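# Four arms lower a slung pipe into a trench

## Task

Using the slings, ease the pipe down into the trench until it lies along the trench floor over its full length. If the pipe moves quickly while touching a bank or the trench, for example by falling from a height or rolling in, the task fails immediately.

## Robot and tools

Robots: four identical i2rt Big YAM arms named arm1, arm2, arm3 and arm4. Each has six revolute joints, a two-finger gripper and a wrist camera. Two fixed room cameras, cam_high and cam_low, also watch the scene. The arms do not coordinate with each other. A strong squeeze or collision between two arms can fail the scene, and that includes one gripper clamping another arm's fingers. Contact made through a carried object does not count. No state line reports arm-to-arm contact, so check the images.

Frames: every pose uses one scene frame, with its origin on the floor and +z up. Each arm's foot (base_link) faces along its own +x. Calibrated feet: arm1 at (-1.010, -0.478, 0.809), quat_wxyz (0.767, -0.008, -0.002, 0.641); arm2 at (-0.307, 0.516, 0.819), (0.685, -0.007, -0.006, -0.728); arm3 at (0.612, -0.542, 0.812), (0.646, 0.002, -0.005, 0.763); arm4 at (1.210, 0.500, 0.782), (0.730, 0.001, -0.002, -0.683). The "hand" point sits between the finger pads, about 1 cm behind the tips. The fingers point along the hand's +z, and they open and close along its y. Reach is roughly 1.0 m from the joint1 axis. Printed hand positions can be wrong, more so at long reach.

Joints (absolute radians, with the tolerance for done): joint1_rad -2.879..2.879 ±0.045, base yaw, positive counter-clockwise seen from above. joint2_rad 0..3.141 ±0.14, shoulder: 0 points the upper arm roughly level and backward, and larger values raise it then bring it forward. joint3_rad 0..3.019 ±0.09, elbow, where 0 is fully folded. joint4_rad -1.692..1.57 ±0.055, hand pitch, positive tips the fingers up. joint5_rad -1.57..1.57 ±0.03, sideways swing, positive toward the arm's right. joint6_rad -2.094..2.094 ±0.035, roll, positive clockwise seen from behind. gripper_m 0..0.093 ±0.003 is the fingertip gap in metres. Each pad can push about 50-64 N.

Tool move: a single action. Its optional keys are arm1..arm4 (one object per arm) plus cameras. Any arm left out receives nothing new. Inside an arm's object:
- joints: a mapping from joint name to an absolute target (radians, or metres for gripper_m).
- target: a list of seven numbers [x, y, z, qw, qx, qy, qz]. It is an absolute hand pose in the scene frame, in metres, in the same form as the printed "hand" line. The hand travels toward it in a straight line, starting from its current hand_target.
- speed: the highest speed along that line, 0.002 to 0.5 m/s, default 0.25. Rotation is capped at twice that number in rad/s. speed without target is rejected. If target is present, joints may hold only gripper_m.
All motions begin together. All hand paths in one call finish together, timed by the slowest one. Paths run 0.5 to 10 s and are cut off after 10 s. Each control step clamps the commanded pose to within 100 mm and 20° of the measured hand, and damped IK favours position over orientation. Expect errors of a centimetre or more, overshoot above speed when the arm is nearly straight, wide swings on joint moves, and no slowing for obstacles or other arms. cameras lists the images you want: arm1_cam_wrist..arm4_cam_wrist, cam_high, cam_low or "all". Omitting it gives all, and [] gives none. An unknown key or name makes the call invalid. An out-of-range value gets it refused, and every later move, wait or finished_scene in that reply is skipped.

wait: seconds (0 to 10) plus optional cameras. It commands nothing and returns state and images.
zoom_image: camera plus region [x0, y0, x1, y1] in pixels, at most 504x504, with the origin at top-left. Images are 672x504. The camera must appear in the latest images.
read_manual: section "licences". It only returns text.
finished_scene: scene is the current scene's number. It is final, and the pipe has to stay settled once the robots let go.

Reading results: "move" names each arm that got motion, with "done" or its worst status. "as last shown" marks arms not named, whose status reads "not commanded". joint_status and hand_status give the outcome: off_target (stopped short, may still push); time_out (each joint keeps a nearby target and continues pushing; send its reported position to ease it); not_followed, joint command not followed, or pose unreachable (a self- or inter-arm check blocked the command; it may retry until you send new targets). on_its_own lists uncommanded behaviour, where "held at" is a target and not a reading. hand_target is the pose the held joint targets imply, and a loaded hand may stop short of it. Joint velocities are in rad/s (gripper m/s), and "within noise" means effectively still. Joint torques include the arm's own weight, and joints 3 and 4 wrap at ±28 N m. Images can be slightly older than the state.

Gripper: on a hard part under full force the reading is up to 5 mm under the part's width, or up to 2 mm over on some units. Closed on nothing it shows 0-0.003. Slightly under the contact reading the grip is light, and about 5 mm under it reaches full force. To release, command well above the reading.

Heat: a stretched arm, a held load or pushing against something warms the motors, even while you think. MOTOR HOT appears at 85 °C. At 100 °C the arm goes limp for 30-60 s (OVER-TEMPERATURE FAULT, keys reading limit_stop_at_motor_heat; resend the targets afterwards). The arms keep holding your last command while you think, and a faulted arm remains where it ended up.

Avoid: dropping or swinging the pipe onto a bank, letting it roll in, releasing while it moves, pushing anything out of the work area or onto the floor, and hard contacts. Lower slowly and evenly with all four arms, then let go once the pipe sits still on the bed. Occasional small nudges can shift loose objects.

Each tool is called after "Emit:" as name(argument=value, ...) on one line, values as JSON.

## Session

Emit:
move(arm1={"target": [-0.655, -0.455, 0.72, 0, 0.7071, -0.7071, 0], "speed": 0.3}, arm2={"target": [-0.700, 0.25, 0.72, 0, -0.7071, -0.7071, 0], "speed": 0.3}, arm3={"target": [0.885, -0.455, 0.72, 0, 0.7071, -0.7071, 0], "speed": 0.3}, arm4={"target": [0.865, 0.25, 0.72, 0, -0.7071, -0.7071, 0], "speed": 0.3})

Scene clock: 3.57 s.
Joint torques (N m): arm1=[-0.73 -10.81 6.27 0.85 0.01 -0.11] | arm2=[0.56 -18.02 8.73 -0.21 -0.07 0.06] | arm3=[1.96 -11.87 4.81 0.35 -0.07 0.12] | arm4=[-0.26 -14.45 7.47 0.5 0.08 -0.01]
Heat: arm1: hottest joint2_rad 31 °C; arm2: hottest joint3_rad 30 °C; arm3: hottest joint2_rad 30 °C; arm4: hottest joint3_rad 29 °C.
move: arm1 off_target; arm2 off_target; arm3 off_target; arm4 off_target
Joint velocities: within noise
arm1.joint_positions: joint1_rad=-1.322 joint2_rad=+1.777 joint3_rad=+0.708 joint4_rad=-0.538 joint5_rad=-0.012 joint6_rad=-1.500 gripper_m=+0.09396
arm1.joint_status: not commanded
arm1.hand: x=-0.6692 y=-0.4532 z=+0.7201 quat_wxyz=(+0.008, +0.707, -0.707, -0.008) (m; scene frame)
arm1.hand_target: x=-0.6553 y=-0.4550 z=+0.7203 quat_wxyz=(+0.000, +0.707, -0.707, +0.000) (m; scene frame)
arm1.hand_status: off_target (0.014 m and 1.3 deg from the pose sent, 0.739 m and 54.2 deg at the start)
arm2.joint_positions: joint1_rad=-0.925 joint2_rad=+2.021 joint3_rad=+1.059 joint4_rad=-0.673 joint5_rad=+0.011 joint6_rad=-0.965 gripper_m=+0.09396
arm2.joint_status: not commanded
arm2.hand: x=-0.6841 y=+0.2677 z=+0.7076 quat_wxyz=(-0.006, -0.714, -0.700, -0.026) (m; scene frame)
arm2.hand_target: x=-0.6994 y=+0.2503 z=+0.7206 quat_wxyz=(+0.000, -0.707, -0.707, +0.000) (m; scene frame)
arm2.hand_status: off_target (0.027 m and 3.3 deg from the pose sent, 0.811 m and 70.5 deg at the start)
arm3.joint_positions: joint1_rad=-1.432 joint2_rad=+1.678 joint3_rad=+0.513 joint4_rad=-0.444 joint5_rad=+0.005 joint6_rad=-1.265 gripper_m=+0.09396
arm3.joint_status: not commanded
arm3.hand: x=+0.8716 y=-0.4616 z=+0.7166 quat_wxyz=(+0.013, +0.706, -0.708, -0.009) (m; scene frame)
arm3.hand_target: x=+0.8847 y=-0.4550 z=+0.7203 quat_wxyz=(+0.000, +0.707, -0.707, +0.000) (m; scene frame)
arm3.hand_status: off_target (0.015 m and 1.8 deg from the pose sent, 0.774 m and 86.9 deg at the start; pose on its path clipped on 19 of 107 steps; a joint's target at an end of its range on 1 of 107 steps)
arm4.joint_positions: joint1_rad=-0.998 joint2_rad=+1.833 joint3_rad=+0.904 joint4_rad=-0.697 joint5_rad=+0.004 joint6_rad=-0.927 gripper_m=+0.09396
arm4.joint_status: not commanded
arm4.hand: x=+0.8873 y=+0.2615 z=+0.7085 quat_wxyz=(-0.004, -0.709, -0.705, -0.028) (m; scene frame)
arm4.hand_target: x=+0.8655 y=+0.2504 z=+0.7207 quat_wxyz=(+0.000, -0.707, -0.707, +0.000) (m; scene frame)
arm4.hand_status: off_target (0.028 m and 3.2 deg from the pose sent, 0.724 m and 59.3 deg at the start)
pictures: arm1_cam_wrist, arm2_cam_wrist, arm3_cam_wrist, arm4_cam_wrist, cam_high, cam_low

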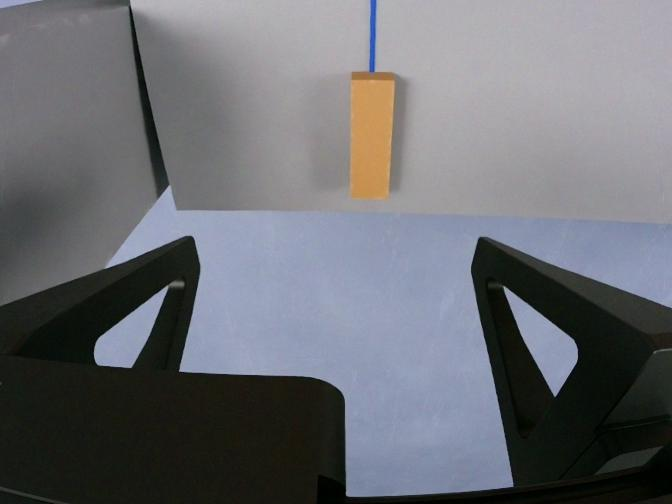

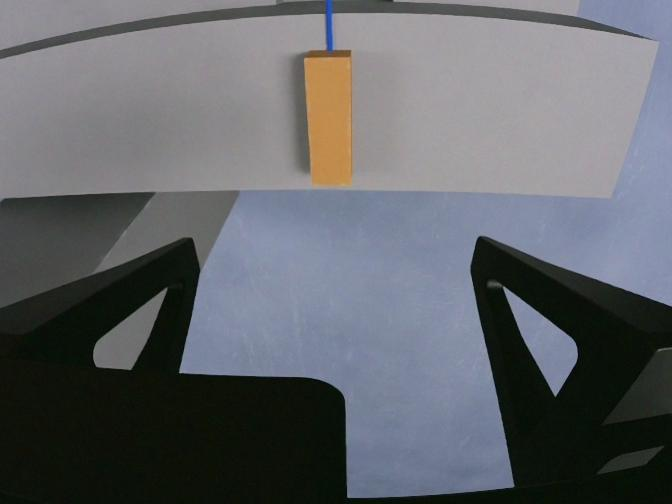

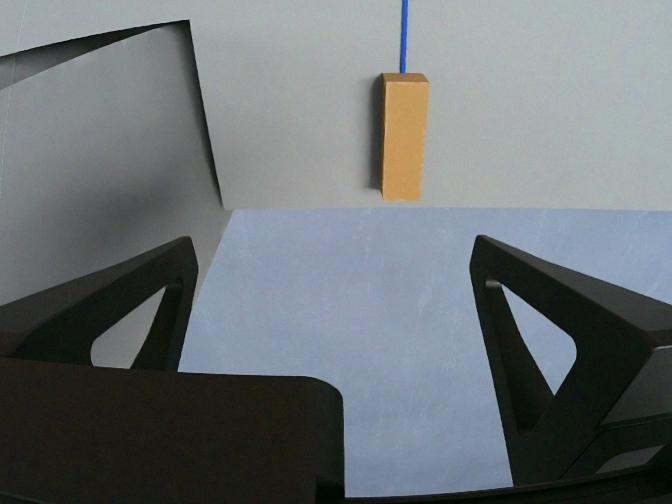

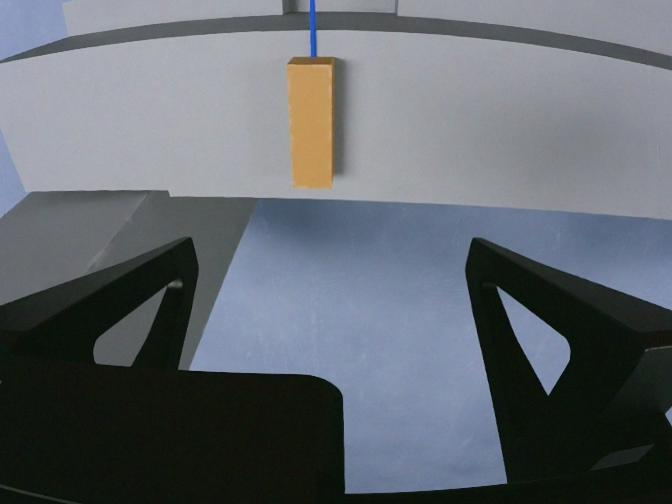

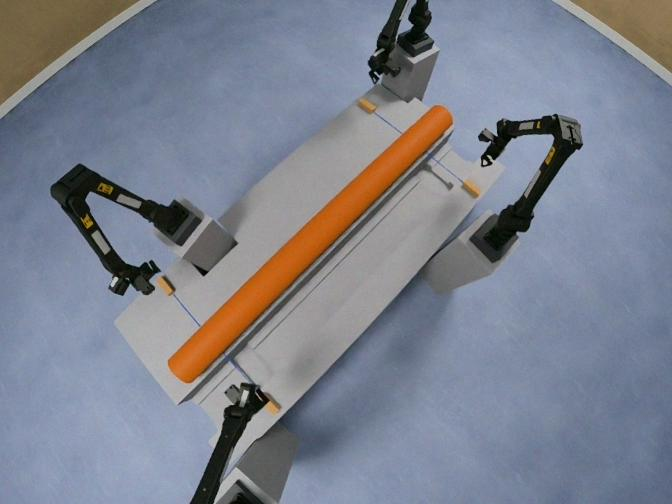

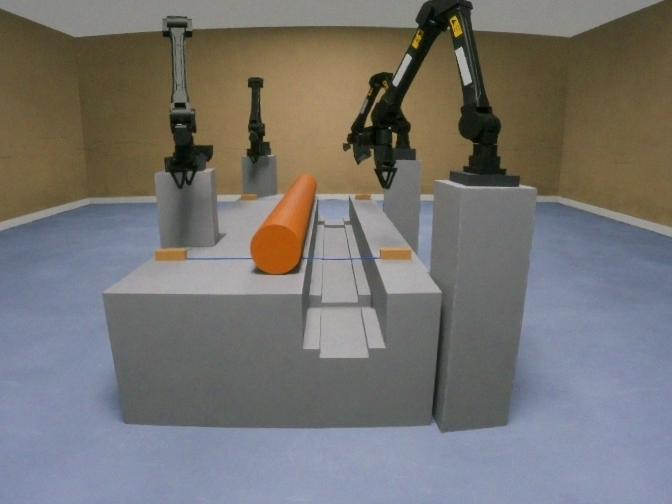

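Emit:
move(arm1={"target": [-0.647, -0.488, 0.476, 0, 0.7071, -0.7071, 0], "speed": 0.16}, arm2={"target": [-0.682, 0.294, 0.482, 0, -0.7071, -0.7071, 0], "speed": 0.16}, arm3={"target": [0.923, -0.505, 0.480, 0, 0.7071, -0.7071, 0], "speed": 0.16}, arm4={"target": [0.906, 0.286, 0.484, 0, -0.7071, -0.7071, 0], "speed": 0.16}, cameras=["arm1_cam_wrist", "arm2_cam_wrist", "arm3_cam_wrist", "arm4_cam_wrist"])

Emit:
move(arm1={"joints": {"gripper_m": 0.02}}, arm2={"joints": {"gripper_m": 0.02}}, arm3={"joints": {"gripper_m": 0.02}}, arm4={"joints": {"gripper_m": 0.02}}, cameras=["cam_low", "arm1_cam_wrist", "arm2_cam_wrist", "arm3_cam_wrist", "arm4_cam_wrist"])

Scene clock: 13.73 s.
Joint torques (N m): arm1=[-0.97 -15.38 0.53 0.8 0.01 -0.1] | arm2=[-1.55 -18.37 3.06 0.03 -0.08 0.05] | arm3=[0.79 -16.91 -0.88 0.42 -0.11 -0.06] | arm4=[-0.44 -15.5 1.11 0.66 0.06 -0.01]
Heat: arm1: hottest joint2_rad 31 °C; arm2: hottest joint2_rad 31 °C; arm3: hottest joint2_rad 30 °C; arm4: hottest joint3_rad 30 °C.
move: arm1 done; arm2 off_target; arm3 done; arm4 off_target
Joint velocities: within noise
arm1.joint_positions: joint1_rad=-1.407 joint2_rad=+2.516 joint3_rad=+0.935 joint4_rad=-0.002 joint5_rad=-0.011 joint6_rad=-1.582 gripper_m=+0.09396
arm1.joint_status: not commanded
arm1.hand: x=-0.6442 y=-0.4851 z=+0.4834 quat_wxyz=(-0.001, +0.706, -0.708, +0.000) (m; scene frame)
arm1.hand_target: x=-0.6472 y=-0.4880 z=+0.4761 quat_wxyz=(+0.000, +0.707, -0.707, +0.000) (m; scene frame)
arm1.hand_status: done (0.008 m and 0.3 deg from the pose sent, 0.248 m and 1.3 deg at the start)
arm2.joint_positions: joint1_rad=-0.967 joint2_rad=+2.565 joint3_rad=+1.131 joint4_rad=-0.180 joint5_rad=+0.012 joint6_rad=-1.033 gripper_m=+0.09396
arm2.joint_status: not commanded
arm2.hand: x=-0.6665 y=+0.2966 z=+0.4797 quat_wxyz=(-0.005, -0.705, -0.709, -0.016) (m; scene frame)
arm2.hand_target: x=-0.6818 y=+0.2941 z=+0.4823 quat_wxyz=(+0.000, -0.707, -0.707, +0.000) (m; scene frame)
arm2.hand_status: off_target (0.016 m and 1.9 deg from the pose sent, 0.227 m and 3.3 deg at the start)
arm3.joint_positions: joint1_rad=-1.613 joint2_rad=+2.527 joint3_rad=+0.809 joint4_rad=+0.141 joint5_rad=+0.007 joint6_rad=-1.447 gripper_m=+0.09396
arm3.joint_status: not commanded
arm3.hand: x=+0.9238 y=-0.5025 z=+0.4829 quat_wxyz=(+0.000, +0.707, -0.708, -0.002) (m; scene frame)
arm3.hand_target: x=+0.9230 y=-0.5049 z=+0.4801 quat_wxyz=(+0.000, +0.707, -0.707, +0.000) (m; scene frame)
arm3.hand_status: done (0.004 m and 0.2 deg from the pose sent, 0.246 m and 1.8 deg at the start)
arm4.joint_positions: joint1_rad=-1.012 joint2_rad=+2.426 joint3_rad=+0.893 joint4_rad=-0.066 joint5_rad=+0.004 joint6_rad=-0.943 gripper_m=+0.09396
arm4.joint_status: not commanded
arm4.hand: x=+0.9184 y=+0.2895 z=+0.4815 quat_wxyz=(-0.003, -0.708, -0.706, -0.015) (m; scene frame)
arm4.hand_target: x=+0.9061 y=+0.2861 z=+0.4841 quat_wxyz=(+0.000, -0.707, -0.707, +0.000) (m; scene frame)
arm4.hand_status: off_target (0.013 m and 1.7 deg from the pose sent, 0.227 m and 3.2 deg at the start)
pictures: arm1_cam_wrist, arm2_cam_wrist, arm3_cam_wrist, arm4_cam_wrist

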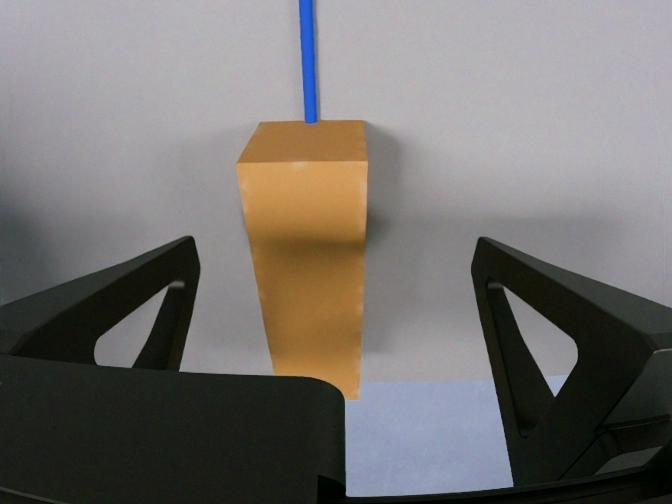

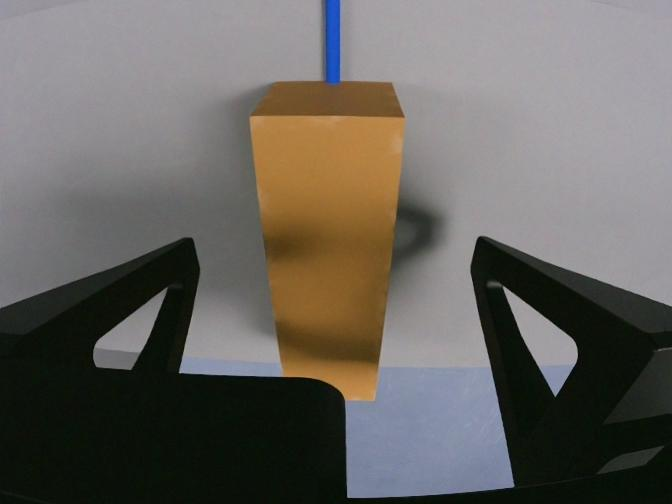

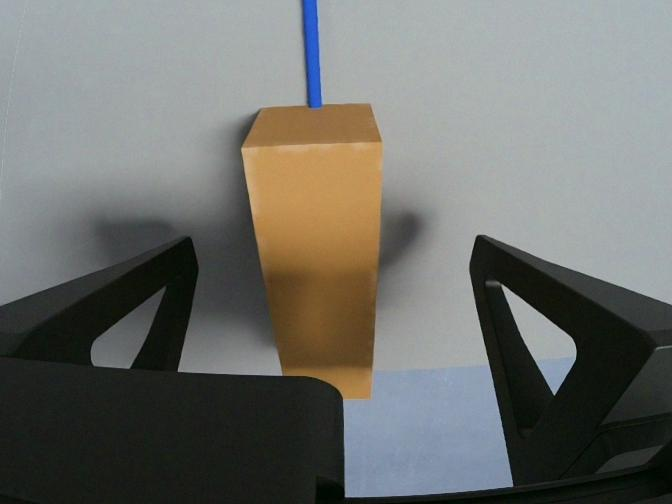

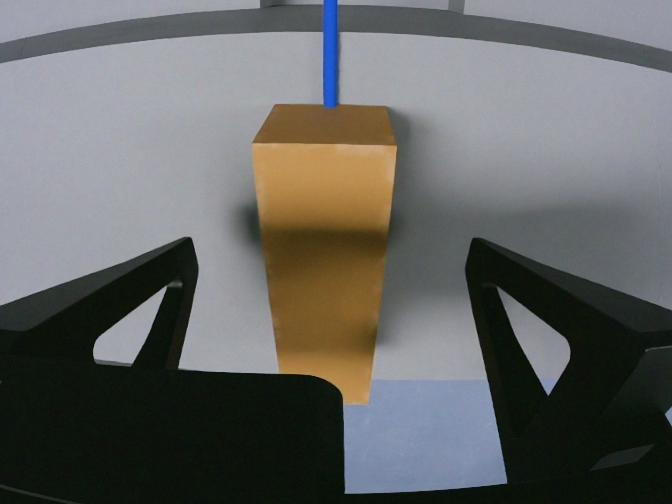

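Scene clock: 14.40 s.
Joint torques (N m): arm1=[-1.03 -15.15 0.47 0.95 -0.02 -0.07] | arm2=[-1.61 -18.43 3.06 0.01 -0.08 0.07] | arm3=[0.73 -16.85 -0.88 0.4 -0.11 -0.06] | arm4=[-0.44 -15.56 1.13 0.65 0.07 0]
Heat: arm1: hottest joint2_rad 31 °C; arm2: hottest joint2_rad 31 °C; arm3: hottest joint2_rad 30 °C; arm4: hottest joint3_rad 30 °C.
move: arm1 off_target; arm2 off_target; arm3 off_target; arm4 off_target
Joint velocities: within noise
arm1.joint_positions: joint1_rad=-1.407 joint2_rad=+2.516 joint3_rad=+0.935 joint4_rad=-0.001 joint5_rad=-0.011 joint6_rad=-1.583 gripper_m=+0.03288
arm1.joint_status: gripper_m off_target (ended at +0.03291, target +0.02000)
arm1.hand: x=-0.6441 y=-0.4851 z=+0.4834 quat_wxyz=(-0.002, +0.706, -0.708, +0.000) (m; scene frame)
arm1.hand_target: x=-0.6472 y=-0.4879 z=+0.4761 quat_wxyz=(+0.000, +0.707, -0.707, +0.000) (m; scene frame)
arm1.hand_status: not commanded
arm2.joint_positions: joint1_rad=-0.967 joint2_rad=+2.565 joint3_rad=+1.131 joint4_rad=-0.179 joint5_rad=+0.012 joint6_rad=-1.035 gripper_m=+0.03412
arm2.joint_status: gripper_m off_target (ended at +0.03416, target +0.02000)
arm2.hand: x=-0.6667 y=+0.2965 z=+0.4797 quat_wxyz=(-0.005, -0.705, -0.709, -0.015) (m; scene frame)
arm2.hand_target: x=-0.6818 y=+0.2941 z=+0.4823 quat_wxyz=(+0.000, -0.707, -0.707, +0.000) (m; scene frame)
arm2.hand_status: not commanded
arm3.joint_positions: joint1_rad=-1.613 joint2_rad=+2.527 joint3_rad=+0.809 joint4_rad=+0.142 joint5_rad=+0.007 joint6_rad=-1.448 gripper_m=+0.03390
arm3.joint_status: gripper_m off_target (ended at +0.03394, target +0.02000)
arm3.hand: x=+0.9239 y=-0.5025 z=+0.4829 quat_wxyz=(+0.000, +0.707, -0.707, -0.001) (m; scene frame)
arm3.hand_target: x=+0.9229 y=-0.5049 z=+0.4801 quat_wxyz=(+0.000, +0.707, -0.707, +0.000) (m; scene frame)
arm3.hand_status: not commanded
arm4.joint_positions: joint1_rad=-1.012 joint2_rad=+2.426 joint3_rad=+0.893 joint4_rad=-0.065 joint5_rad=+0.004 joint6_rad=-0.944 gripper_m=+0.03433
arm4.joint_status: gripper_m off_target (ended at +0.03436, target +0.02000)
arm4.hand: x=+0.9181 y=+0.2893 z=+0.4815 quat_wxyz=(-0.003, -0.708, -0.706, -0.014) (m; scene frame)
arm4.hand_target: x=+0.9060 y=+0.2861 z=+0.4841 quat_wxyz=(+0.000, -0.707, -0.707, +0.000) (m; scene frame)
arm4.hand_status: not commanded
pictures: arm1_cam_wrist, arm2_cam_wrist, arm3_cam_wrist, arm4_cam_wrist, cam_low

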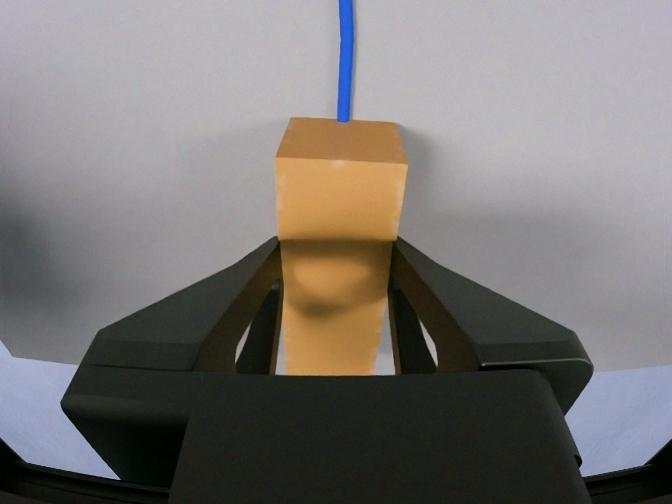

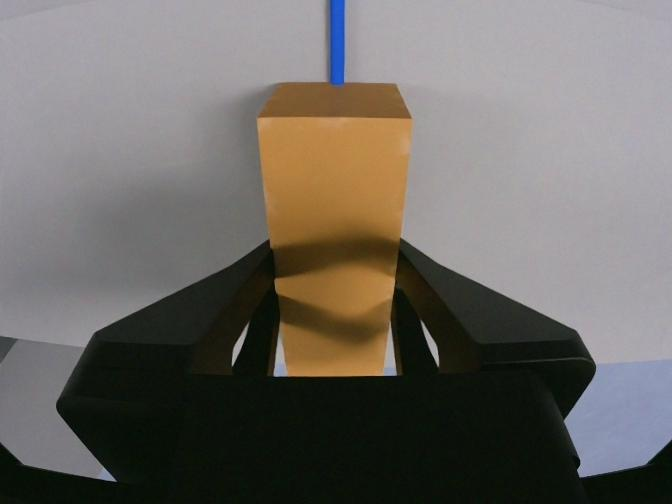

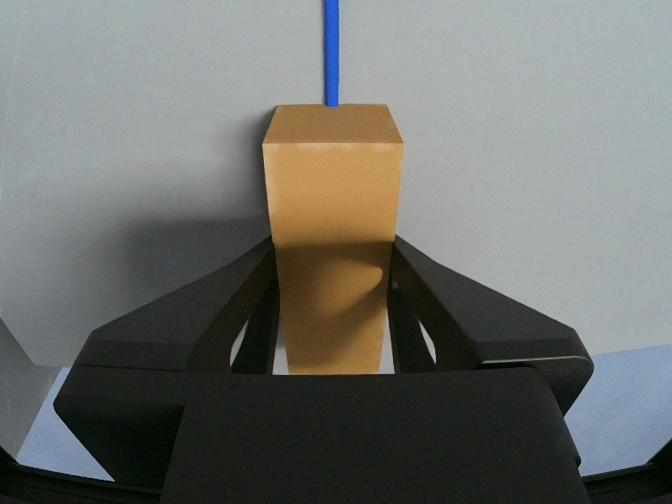

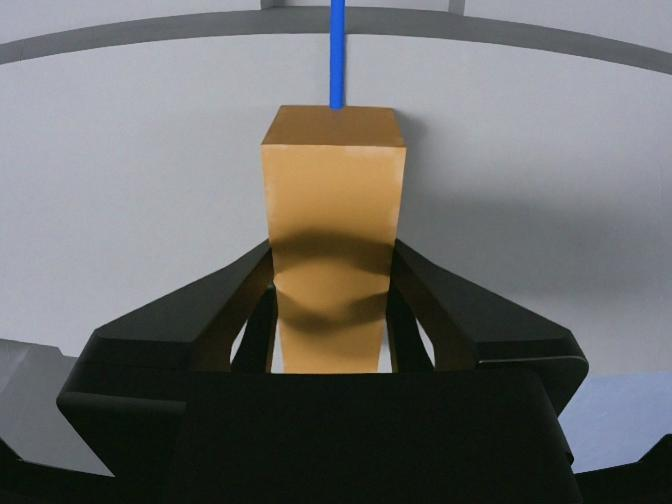

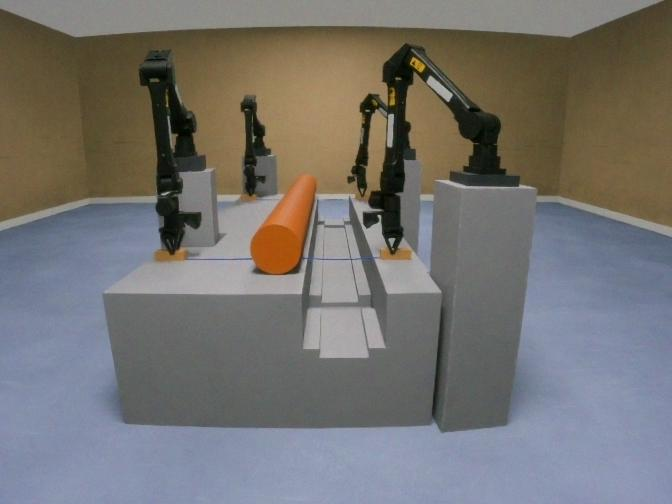

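Emit:
move(arm1={"target": [-0.629, -0.270, 0.75, 0, 0.7071, -0.7071, 0], "speed": 0.18}, arm2={"target": [-0.689, 0.045, 0.76, 0, -0.7071, -0.7071, 0], "speed": 0.18}, arm3={"target": [0.936, -0.268, 0.75, 0, 0.7071, -0.7071, 0], "speed": 0.18}, arm4={"target": [0.898, 0.045, 0.765, 0, -0.7071, -0.7071, 0], "speed": 0.18}, cameras=["cam_low"])

Emit:
move(arm1={"target": [-0.629, -0.262, 0.93, 0, 0.7071, -0.7071, 0], "speed": 0.1}, arm2={"target": [-0.690, 0.030, 0.91, 0, -0.7071, -0.7071, 0], "speed": 0.1}, arm3={"target": [0.936, -0.260, 0.93, 0, 0.7071, -0.7071, 0], "speed": 0.1}, arm4={"target": [0.897, 0.030, 0.915, 0, -0.7071, -0.7071, 0], "speed": 0.1}, cameras=["cam_low", "cam_high"])

Emit:
zoom_image(camera="cam_low", region=[200, 160, 380, 300])

Scene clock: 23.20 s.
Joint torques (N m): arm1=[-0.5 -16.09 7.68 -0.02 -0.07 0.09] | arm2=[-0.09 -23.53 11.75 -0.99 -0.15 0.21] | arm3=[1.32 -18.55 6.9 -0.42 -0.25 0.1] | arm4=[0.85 -20.78 9.5 -0.36 0.05 0.28]
Heat: arm1: hottest joint2_rad 31 °C; arm2: hottest joint2_rad 31 °C; arm3: hottest joint2_rad 31 °C; arm4: hottest joint3_rad 30 °C.
move: arm1 off_target; arm2 off_target; arm3 off_target; arm4 off_target
Joint velocities: within noise
arm1.joint_positions: joint1_rad=-0.897 joint2_rad=+1.855 joint3_rad=+0.944 joint4_rad=-0.693 joint5_rad=-0.015 joint6_rad=-1.084 gripper_m=+0.03288
arm1.joint_status: not commanded
arm1.hand: x=-0.6414 y=-0.2775 z=+0.7397 quat_wxyz=(+0.012, +0.710, -0.704, -0.004) (m; scene frame)
arm1.hand_target: x=-0.6293 y=-0.2702 z=+0.7502 quat_wxyz=(+0.000, +0.707, -0.707, +0.000) (m; scene frame)
arm1.hand_status: off_target (0.018 m and 1.5 deg from the pose sent, 0.343 m and 0.2 deg at the start)
arm2.joint_positions: joint1_rad=-0.624 joint2_rad=+2.208 joint3_rad=+1.529 joint4_rad=-0.954 joint5_rad=+0.010 joint6_rad=-0.687 gripper_m=+0.03414
arm2.joint_status: not commanded
arm2.hand: x=-0.6783 y=+0.0642 z=+0.7372 quat_wxyz=(+0.003, -0.706, -0.707, -0.024) (m; scene frame)
arm2.hand_target: x=-0.6883 y=+0.0457 z=+0.7603 quat_wxyz=(+0.000, -0.707, -0.707, +0.000) (m; scene frame)
arm2.hand_status: off_target (0.032 m and 2.7 deg from the pose sent, 0.377 m and 1.9 deg at the start)
arm3.joint_positions: joint1_rad=-1.033 joint2_rad=+1.845 joint3_rad=+0.919 joint4_rad=-0.677 joint5_rad=+0.006 joint6_rad=-0.873 gripper_m=+0.03393
arm3.joint_status: not commanded
arm3.hand: x=+0.9271 y=-0.2771 z=+0.7411 quat_wxyz=(+0.012, +0.709, -0.705, -0.001) (m; scene frame)
arm3.hand_target: x=+0.9359 y=-0.2681 z=+0.7501 quat_wxyz=(+0.000, +0.707, -0.707, +0.000) (m; scene frame)
arm3.hand_status: off_target (0.016 m and 1.4 deg from the pose sent, 0.356 m and 0.2 deg at the start)
arm4.joint_positions: joint1_rad=-0.671 joint2_rad=+2.015 joint3_rad=+1.332 joint4_rad=-0.945 joint5_rad=+0.004 joint6_rad=-0.614 gripper_m=+0.03434
arm4.joint_status: not commanded
arm4.hand: x=+0.9086 y=+0.0657 z=+0.7386 quat_wxyz=(+0.005, -0.704, -0.710, -0.028) (m; scene frame)
arm4.hand_target: x=+0.8986 y=+0.0460 z=+0.7654 quat_wxyz=(+0.000, -0.707, -0.707, +0.000) (m; scene frame)
arm4.hand_status: off_target (0.035 m and 3.3 deg from the pose sent, 0.375 m and 1.7 deg at the start)
pictures: cam_low

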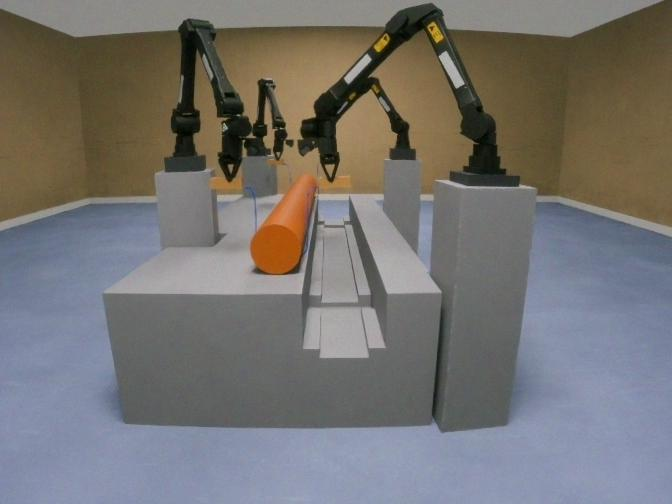

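Scene clock: 25.57 s.
Joint torques (N m): arm1=[-1.14 -21.25 14.39 -1.57 0.21 0] | arm2=[-0.44 -32.85 13.38 -2.22 -0.21 0.06] | arm3=[0.97 -24.7 12.82 -1.78 -0.21 -0.04] | arm4=[0.62 -30.27 11.18 -1.76 0.01 0.18]
Heat: arm1: hottest joint2_rad 32 °C; arm2: hottest joint2_rad 32 °C; arm3: hottest joint2_rad 31 °C; arm4: hottest joint3_rad 31 °C.
move: arm1 off_target; arm2 off_target; arm3 off_target; arm4 off_target
Joint velocities: within noise
arm1.joint_positions: joint1_rad=-0.875 joint2_rad=+1.646 joint3_rad=+1.058 joint4_rad=-1.121 joint5_rad=-0.021 joint6_rad=-1.062 gripper_m=+0.03288
arm1.joint_status: not commanded
arm1.hand: x=-0.6632 y=-0.2761 z=+0.8597 quat_wxyz=(+0.062, +0.708, -0.703, -0.021) (m; scene frame)
arm1.hand_target: x=-0.6337 y=-0.2644 z=+0.9275 quat_wxyz=(-0.001, +0.707, -0.707, +0.000) (m; scene frame)
arm1.hand_status: off_target (0.079 m and 7.5 deg from the pose sent, 0.191 m and 1.5 deg at the start)
arm2.joint_positions: joint1_rad=-0.605 joint2_rad=+2.160 joint3_rad=+1.558 joint4_rad=-1.126 joint5_rad=+0.012 joint6_rad=-0.658 gripper_m=+0.03414
arm2.joint_status: not commanded
arm2.hand: x=-0.6580 y=+0.0728 z=+0.7760 quat_wxyz=(+0.010, -0.708, -0.703, -0.071) (m; scene frame)
arm2.hand_target: x=-0.6767 y=+0.0476 z=+0.8654 quat_wxyz=(+0.000, -0.707, -0.707, +0.000) (m; scene frame)
arm2.hand_status: off_target (0.144 m and 8.2 deg from the pose sent, 0.176 m and 2.7 deg at the start; pose on its path clipped on 34 of 71 steps)
arm3.joint_positions: joint1_rad=-1.013 joint2_rad=+1.632 joint3_rad=+1.049 joint4_rad=-1.129 joint5_rad=+0.006 joint6_rad=-0.846 gripper_m=+0.03393
arm3.joint_status: not commanded
arm3.hand: x=+0.9105 y=-0.2812 z=+0.8661 quat_wxyz=(+0.066, +0.705, -0.706, -0.004) (m; scene frame)
arm3.hand_target: x=+0.9327 y=-0.2628 z=+0.9281 quat_wxyz=(+0.000, +0.707, -0.707, +0.000) (m; scene frame)
arm3.hand_status: off_target (0.072 m and 7.6 deg from the pose sent, 0.190 m and 1.4 deg at the start)
arm4.joint_positions: joint1_rad=-0.655 joint2_rad=+1.978 joint3_rad=+1.378 joint4_rad=-1.122 joint5_rad=+0.005 joint6_rad=-0.588 gripper_m=+0.03435
arm4.joint_status: not commanded
arm4.hand: x=+0.9242 y=+0.0745 z=+0.7743 quat_wxyz=(+0.015, -0.705, -0.705, -0.075) (m; scene frame)
arm4.hand_target: x=+0.9094 y=+0.0499 z=+0.8635 quat_wxyz=(+0.000, -0.707, -0.707, +0.000) (m; scene frame)
arm4.hand_status: off_target (0.150 m and 8.7 deg from the pose sent, 0.180 m and 3.3 deg at the start; pose on its path clipped on 36 of 71 steps)
pictures: cam_high, cam_low

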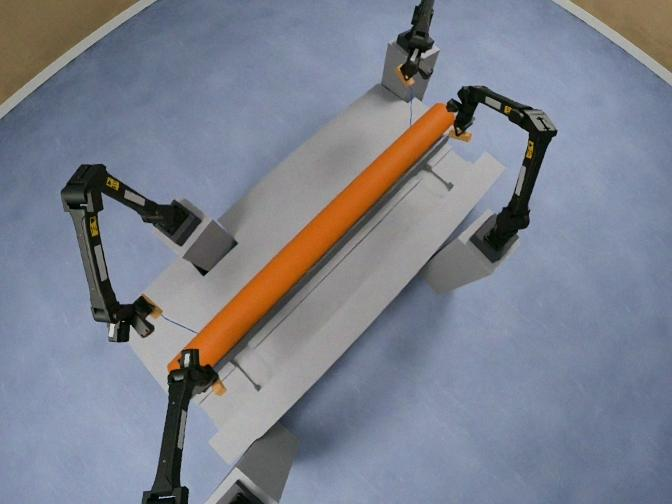

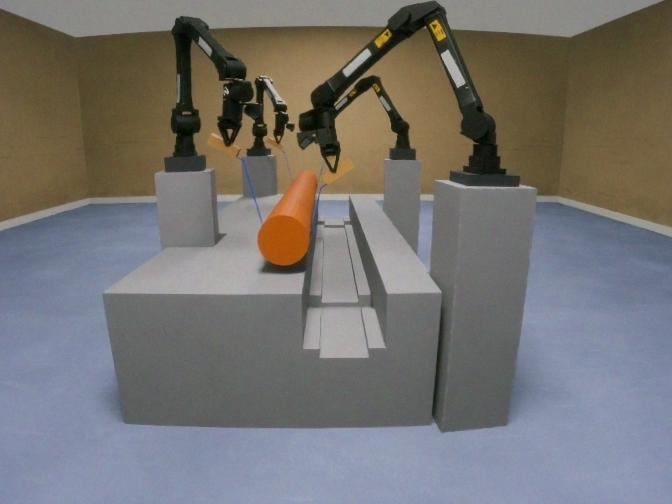

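Scaled by 2.800.

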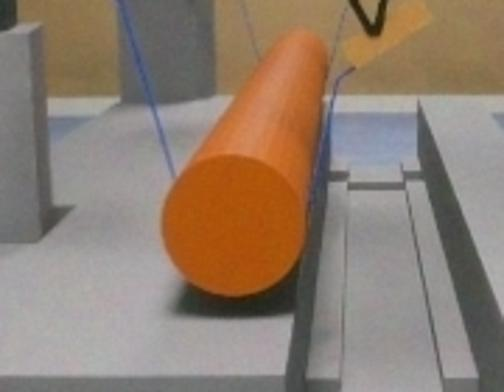

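Emit:
move(arm1={"target": [-0.630, -0.031, 0.91, 0, 0.7071, -0.7071, 0], "speed": 0.1}, arm2={"target": [-0.690, 0.290, 0.885, 0, -0.7071, -0.7071, 0], "speed": 0.1}, arm3={"target": [0.936, -0.044, 0.915, 0, 0.7071, -0.7071, 0], "speed": 0.1}, arm4={"target": [0.897, 0.278, 0.885, 0, -0.7071, -0.7071, 0], "speed": 0.1}, cameras=["cam_low", "cam_high"])

Emit:
zoom_image(camera="cam_low", region=[280, 160, 400, 280])

Scene clock: 34.47 s.
Joint torques (N m): arm1=[-1.79 -25.99 15.71 -1.62 0.22 0.05] | arm2=[-2.55 -23.59 10.48 -1.17 -0.01 -0.12] | arm3=[0.56 -32.79 13.93 -1.88 -0.13 0] | arm4=[-1.08 -20.31 9.25 -0.99 0.07 -0.11]
Heat: arm1: hottest joint3_rad 34 °C; arm2: hottest joint2_rad 35 °C; arm3: hottest joint2_rad 32 °C; arm4: hottest joint3_rad 32 °C.
move: arm1 off_target; arm2 off_target; arm3 off_target; arm4 off_target
Joint velocities: within noise
arm1.joint_positions: joint1_rad=-0.516 joint2_rad=+1.995 joint3_rad=+1.503 joint4_rad=-1.203 joint5_rad=-0.023 joint6_rad=-0.716 gripper_m=+0.03288
arm1.joint_status: not commanded
arm1.hand: x=-0.6641 y=-0.0562 z=+0.8334 quat_wxyz=(+0.061, +0.712, -0.699, +0.002) (m; scene frame)
arm1.hand_target: x=-0.6346 y=-0.0362 z=+0.9094 quat_wxyz=(-0.001, +0.707, -0.707, +0.000) (m; scene frame)
arm1.hand_status: off_target (0.088 m and 7.1 deg from the pose sent, 0.252 m and 7.5 deg at the start)
arm2.joint_positions: joint1_rad=-0.942 joint2_rad=+1.747 joint3_rad=+1.075 joint4_rad=-1.023 joint5_rad=+0.015 joint6_rad=-1.009 gripper_m=+0.03414
arm2.joint_status: not commanded
arm2.hand: x=-0.6654 y=+0.2912 z=+0.8335 quat_wxyz=(-0.012, -0.703, -0.708, -0.056) (m; scene frame)
arm2.hand_target: x=-0.6881 y=+0.2908 z=+0.8829 quat_wxyz=(+0.001, -0.707, -0.707, +0.000) (m; scene frame)
arm2.hand_status: off_target (0.057 m and 6.6 deg from the pose sent, 0.245 m and 8.2 deg at the start)
arm3.joint_positions: joint1_rad=-0.733 joint2_rad=+2.040 joint3_rad=+1.564 joint4_rad=-1.239 joint5_rad=+0.002 joint6_rad=-0.575 gripper_m=+0.03393
arm3.joint_status: not commanded
arm3.hand: x=+0.9126 y=-0.0725 z=+0.8371 quat_wxyz=(+0.065, +0.708, -0.703, +0.014) (m; scene frame)
arm3.hand_target: x=+0.9326 y=-0.0492 z=+0.9142 quat_wxyz=(-0.001, +0.707, -0.707, +0.000) (m; scene frame)
arm3.hand_status: off_target (0.086 m and 7.6 deg from the pose sent, 0.244 m and 7.6 deg at the start)
arm4.joint_positions: joint1_rad=-0.993 joint2_rad=+1.539 joint3_rad=+0.941 joint4_rad=-1.085 joint5_rad=+0.006 joint6_rad=-0.923 gripper_m=+0.03436
arm4.joint_status: not commanded
arm4.hand: x=+0.9161 y=+0.2817 z=+0.8330 quat_wxyz=(-0.008, -0.707, -0.705, -0.057) (m; scene frame)
arm4.hand_target: x=+0.8989 y=+0.2788 z=+0.8818 quat_wxyz=(+0.001, -0.707, -0.707, +0.000) (m; scene frame)
arm4.hand_status: off_target (0.056 m and 6.6 deg from the pose sent, 0.233 m and 8.7 deg at the start)
pictures: cam_high, cam_low

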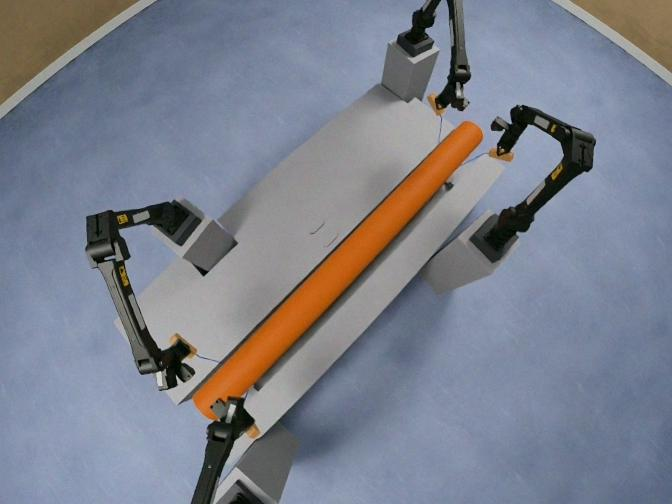

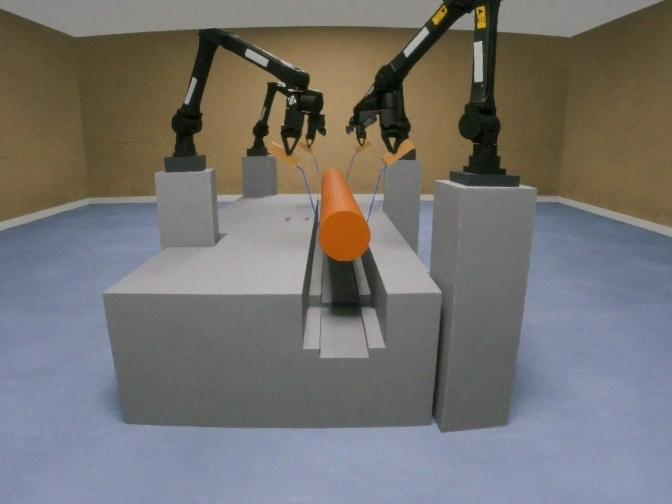

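Scaled by 4.200.

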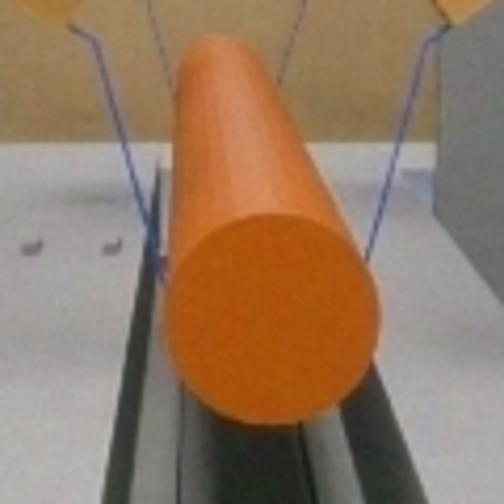

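Emit:
move(arm1={"target": [-0.630, -0.032, 0.745, 0, 0.7071, -0.7071, 0], "speed": 0.08}, arm2={"target": [-0.690, 0.291, 0.720, 0, -0.7071, -0.7071, 0], "speed": 0.08}, arm3={"target": [0.936, -0.052, 0.748, 0, 0.7071, -0.7071, 0], "speed": 0.08}, arm4={"target": [0.897, 0.272, 0.717, 0, -0.7071, -0.7071, 0], "speed": 0.08}, cameras=["cam_low"])

Emit:
zoom_image(camera="cam_low", region=[280, 180, 400, 300])

Emit:
zoom_image(camera="cam_low", region=[280, 250, 400, 370])

Scene clock: 41.87 s.
Joint torques (N m): arm1=[-1.96 -27.81 8.46 -0.14 0.22 0.01] | arm2=[-3.19 -22.48 6.15 -0.83 -0.11 -0.03] | arm3=[0.03 -32.91 7.73 -0.64 -0.11 -0.08] | arm4=[-0.44 -19.08 5.29 -0.39 0.04 0]
Heat: arm1: hottest joint3_rad 38 °C; arm2: hottest joint2_rad 35 °C; arm3: hottest joint3_rad 34 °C; arm4: hottest joint3_rad 33 °C.
move: arm1 off_target; arm2 off_target; arm3 off_target; arm4 off_target
Joint velocities: within noise
arm1.joint_positions: joint1_rad=-0.516 joint2_rad=+2.212 joint3_rad=+1.453 joint4_rad=-0.900 joint5_rad=-0.023 joint6_rad=-0.714 gripper_m=+0.03288
arm1.joint_status: not commanded
arm1.hand: x=-0.6544 y=-0.0481 z=+0.6952 quat_wxyz=(+0.044, +0.713, -0.700, +0.000) (m; scene frame)
arm1.hand_target: x=-0.6311 y=-0.0333 z=+0.7441 quat_wxyz=(+0.000, +0.707, -0.707, +0.000) (m; scene frame)
arm1.hand_status: off_target (0.058 m and 5.1 deg from the pose sent, 0.098 m and 7.1 deg at the start)
arm2.joint_positions: joint1_rad=-0.942 joint2_rad=+2.031 joint3_rad=+0.981 joint4_rad=-0.606 joint5_rad=+0.015 joint6_rad=-1.021 gripper_m=+0.03414
arm2.joint_status: not commanded
arm2.hand: x=-0.6627 y=+0.2910 z=+0.6871 quat_wxyz=(-0.008, -0.700, -0.713, -0.037) (m; scene frame)
arm2.hand_target: x=-0.6892 y=+0.2916 z=+0.7187 quat_wxyz=(+0.001, -0.707, -0.707, +0.000) (m; scene frame)
arm2.hand_status: off_target (0.043 m and 4.4 deg from the pose sent, 0.116 m and 6.6 deg at the start)
arm3.joint_positions: joint1_rad=-0.733 joint2_rad=+2.231 joint3_rad=+1.465 joint4_rad=-0.907 joint5_rad=+0.002 joint6_rad=-0.574 gripper_m=+0.03393
arm3.joint_status: not commanded
arm3.hand: x=+0.9129 y=-0.0713 z=+0.6960 quat_wxyz=(+0.045, +0.709, -0.704, +0.010) (m; scene frame)
arm3.hand_target: x=+0.9349 y=-0.0536 z=+0.7469 quat_wxyz=(+0.000, +0.707, -0.707, +0.000) (m; scene frame)
arm3.hand_status: off_target (0.060 m and 5.3 deg from the pose sent, 0.094 m and 7.6 deg at the start)
arm4.joint_positions: joint1_rad=-0.993 joint2_rad=+1.837 joint3_rad=+0.805 joint4_rad=-0.619 joint5_rad=+0.005 joint6_rad=-0.925 gripper_m=+0.03436
arm4.joint_status: not commanded
arm4.hand: x=+0.9185 y=+0.2825 z=+0.6865 quat_wxyz=(-0.006, -0.707, -0.706, -0.040) (m; scene frame)
arm4.hand_target: x=+0.8977 y=+0.2724 z=+0.7158 quat_wxyz=(+0.000, -0.707, -0.707, +0.000) (m; scene frame)
arm4.hand_status: off_target (0.039 m and 4.7 deg from the pose sent, 0.118 m and 6.6 deg at the start)
pictures: cam_low

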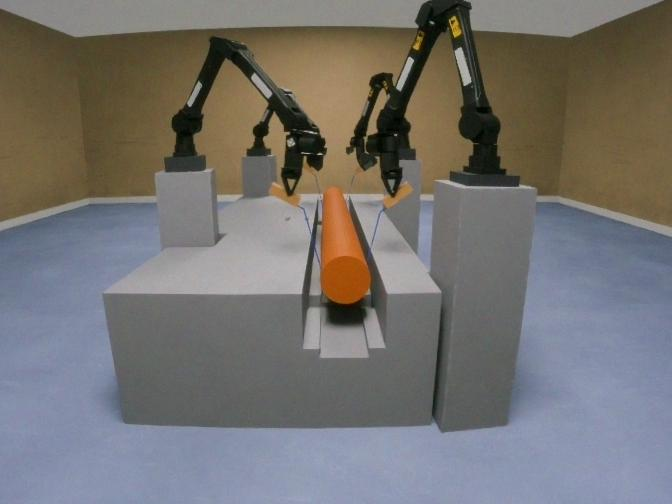

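Scaled by 4.200.

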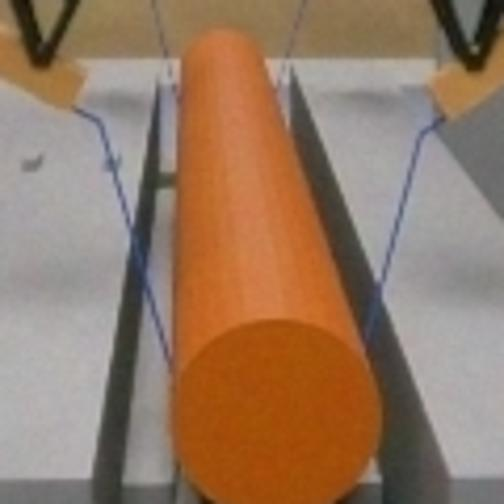

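Scaled by 4.200.

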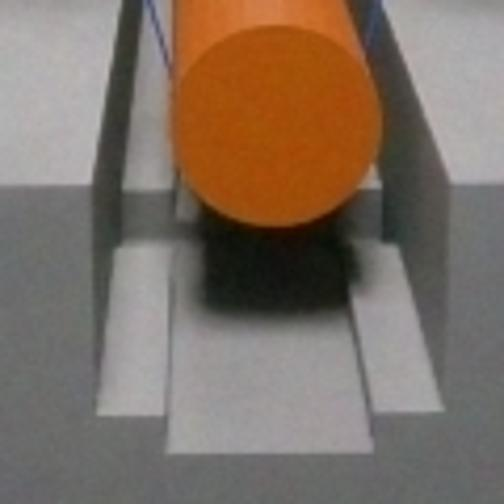

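Emit:
move(arm1={"target": [-0.630, -0.034, 0.600, 0, 0.7071, -0.7071, 0], "speed": 0.05}, arm2={"target": [-0.690, 0.289, 0.582, 0, -0.7071, -0.7071, 0], "speed": 0.05}, arm3={"target": [0.936, -0.064, 0.605, 0, 0.7071, -0.7071, 0], "speed": 0.05}, arm4={"target": [0.897, 0.262, 0.582, 0, -0.7071, -0.7071, 0], "speed": 0.05}, cameras=["cam_low", "cam_high"])

Emit:
zoom_image(camera="cam_low", region=[280, 250, 400, 370])

Emit:
zoom_image(camera="cam_low", region=[280, 180, 400, 300])

Scene clock: 57.80 s.
Joint torques (N m): arm1=[-1.61 -21.77 8.2 0.8 0.12 0.05] | arm2=[-1.9 -17.85 5.38 -0.09 -0.14 0.05] | arm3=[0.09 -27.81 7.01 0.05 -0.12 -0.07] | arm4=[0.38 -14.97 3.97 0.54 0.05 0.2]
Heat: arm1: hottest joint3_rad 39 °C; arm2: hottest joint2_rad 36 °C; arm3: hottest joint2_rad 34 °C; arm4: hottest joint3_rad 32 °C.
move: arm1 off_target; arm2 off_target; arm3 off_target; arm4 off_target
Joint velocities: within noise
arm1.joint_positions: joint1_rad=-0.516 joint2_rad=+2.400 joint3_rad=+1.456 joint4_rad=-0.679 joint5_rad=-0.021 joint6_rad=-0.713 gripper_m=+0.03288
arm1.joint_status: not commanded
arm1.hand: x=-0.6527 y=-0.0489 z=+0.5913 quat_wxyz=(+0.025, +0.713, -0.700, +0.000) (m; scene frame)
arm1.hand_target: x=-0.6304 y=-0.0347 z=+0.6010 quat_wxyz=(+0.000, +0.707, -0.707, +0.000) (m; scene frame)
arm1.hand_status: off_target (0.028 m and 3.0 deg from the pose sent, 0.099 m and 5.1 deg at the start)
arm2.joint_positions: joint1_rad=-0.959 joint2_rad=+2.309 joint3_rad=+1.026 joint4_rad=-0.341 joint5_rad=+0.014 joint6_rad=-1.029 gripper_m=+0.03414
arm2.joint_status: not commanded
arm2.hand: x=-0.6687 y=+0.2935 z=+0.5769 quat_wxyz=(-0.005, -0.704, -0.710, -0.021) (m; scene frame)
arm2.hand_target: x=-0.6898 y=+0.2893 z=+0.5825 quat_wxyz=(+0.000, -0.707, -0.707, +0.000) (m; scene frame)
arm2.hand_status: off_target (0.022 m and 2.5 deg from the pose sent, 0.109 m and 4.5 deg at the start)
arm3.joint_positions: joint1_rad=-0.748 joint2_rad=+2.413 joint3_rad=+1.445 joint4_rad=-0.664 joint5_rad=+0.002 joint6_rad=-0.587 gripper_m=+0.03393
arm3.joint_status: not commanded
arm3.hand: x=+0.9168 y=-0.0804 z=+0.5894 quat_wxyz=(+0.025, +0.708, -0.705, +0.005) (m; scene frame)
arm3.hand_target: x=+0.9358 y=-0.0647 z=+0.6055 quat_wxyz=(+0.000, +0.707, -0.707, +0.000) (m; scene frame)
arm3.hand_status: off_target (0.030 m and 2.9 deg from the pose sent, 0.094 m and 5.3 deg at the start)
arm4.joint_positions: joint1_rad=-0.987 joint2_rad=+2.147 joint3_rad=+0.835 joint4_rad=-0.300 joint5_rad=+0.004 joint6_rad=-0.925 gripper_m=+0.03437
arm4.joint_status: not commanded
arm4.hand: x=+0.9131 y=+0.2747 z=+0.5773 quat_wxyz=(-0.003, -0.706, -0.708, -0.021) (m; scene frame)
arm4.hand_target: x=+0.8972 y=+0.2623 z=+0.5825 quat_wxyz=(+0.000, -0.707, -0.707, +0.000) (m; scene frame)
arm4.hand_status: off_target (0.021 m and 2.5 deg from the pose sent, 0.109 m and 4.7 deg at the start)
pictures: cam_high, cam_low

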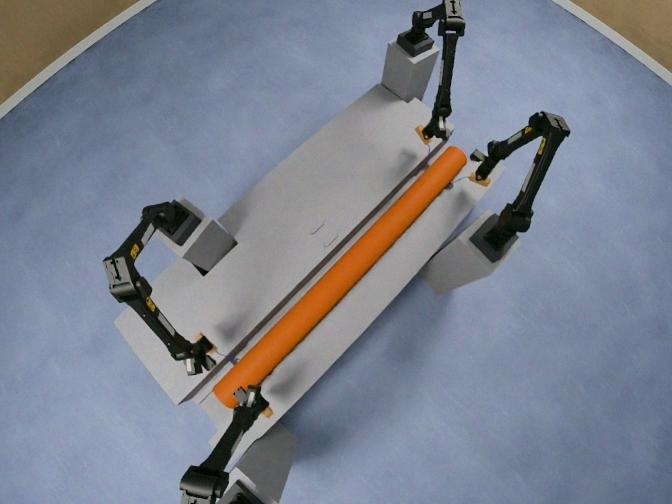

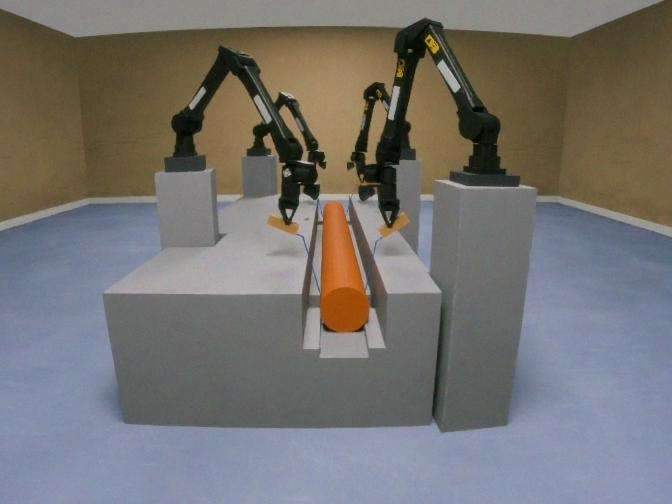

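Scaled by 4.200.

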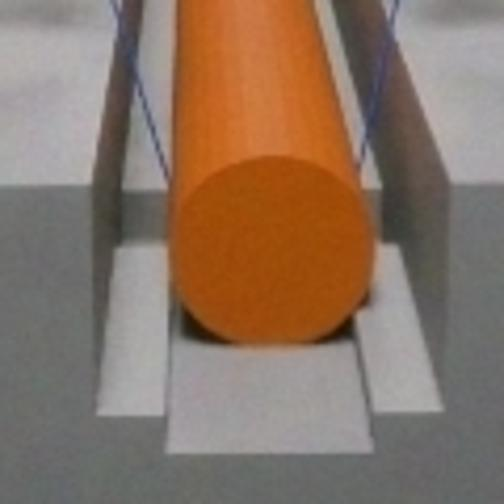

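Scaled by 4.200.

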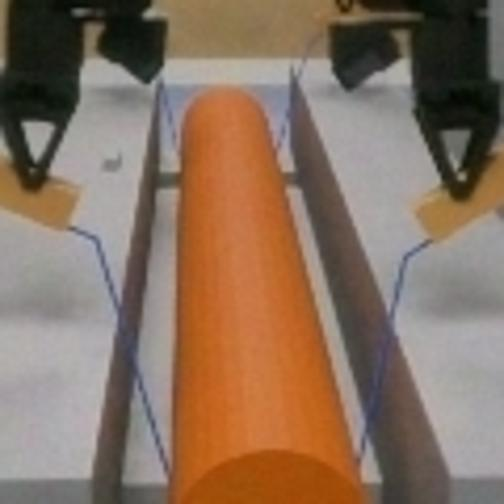

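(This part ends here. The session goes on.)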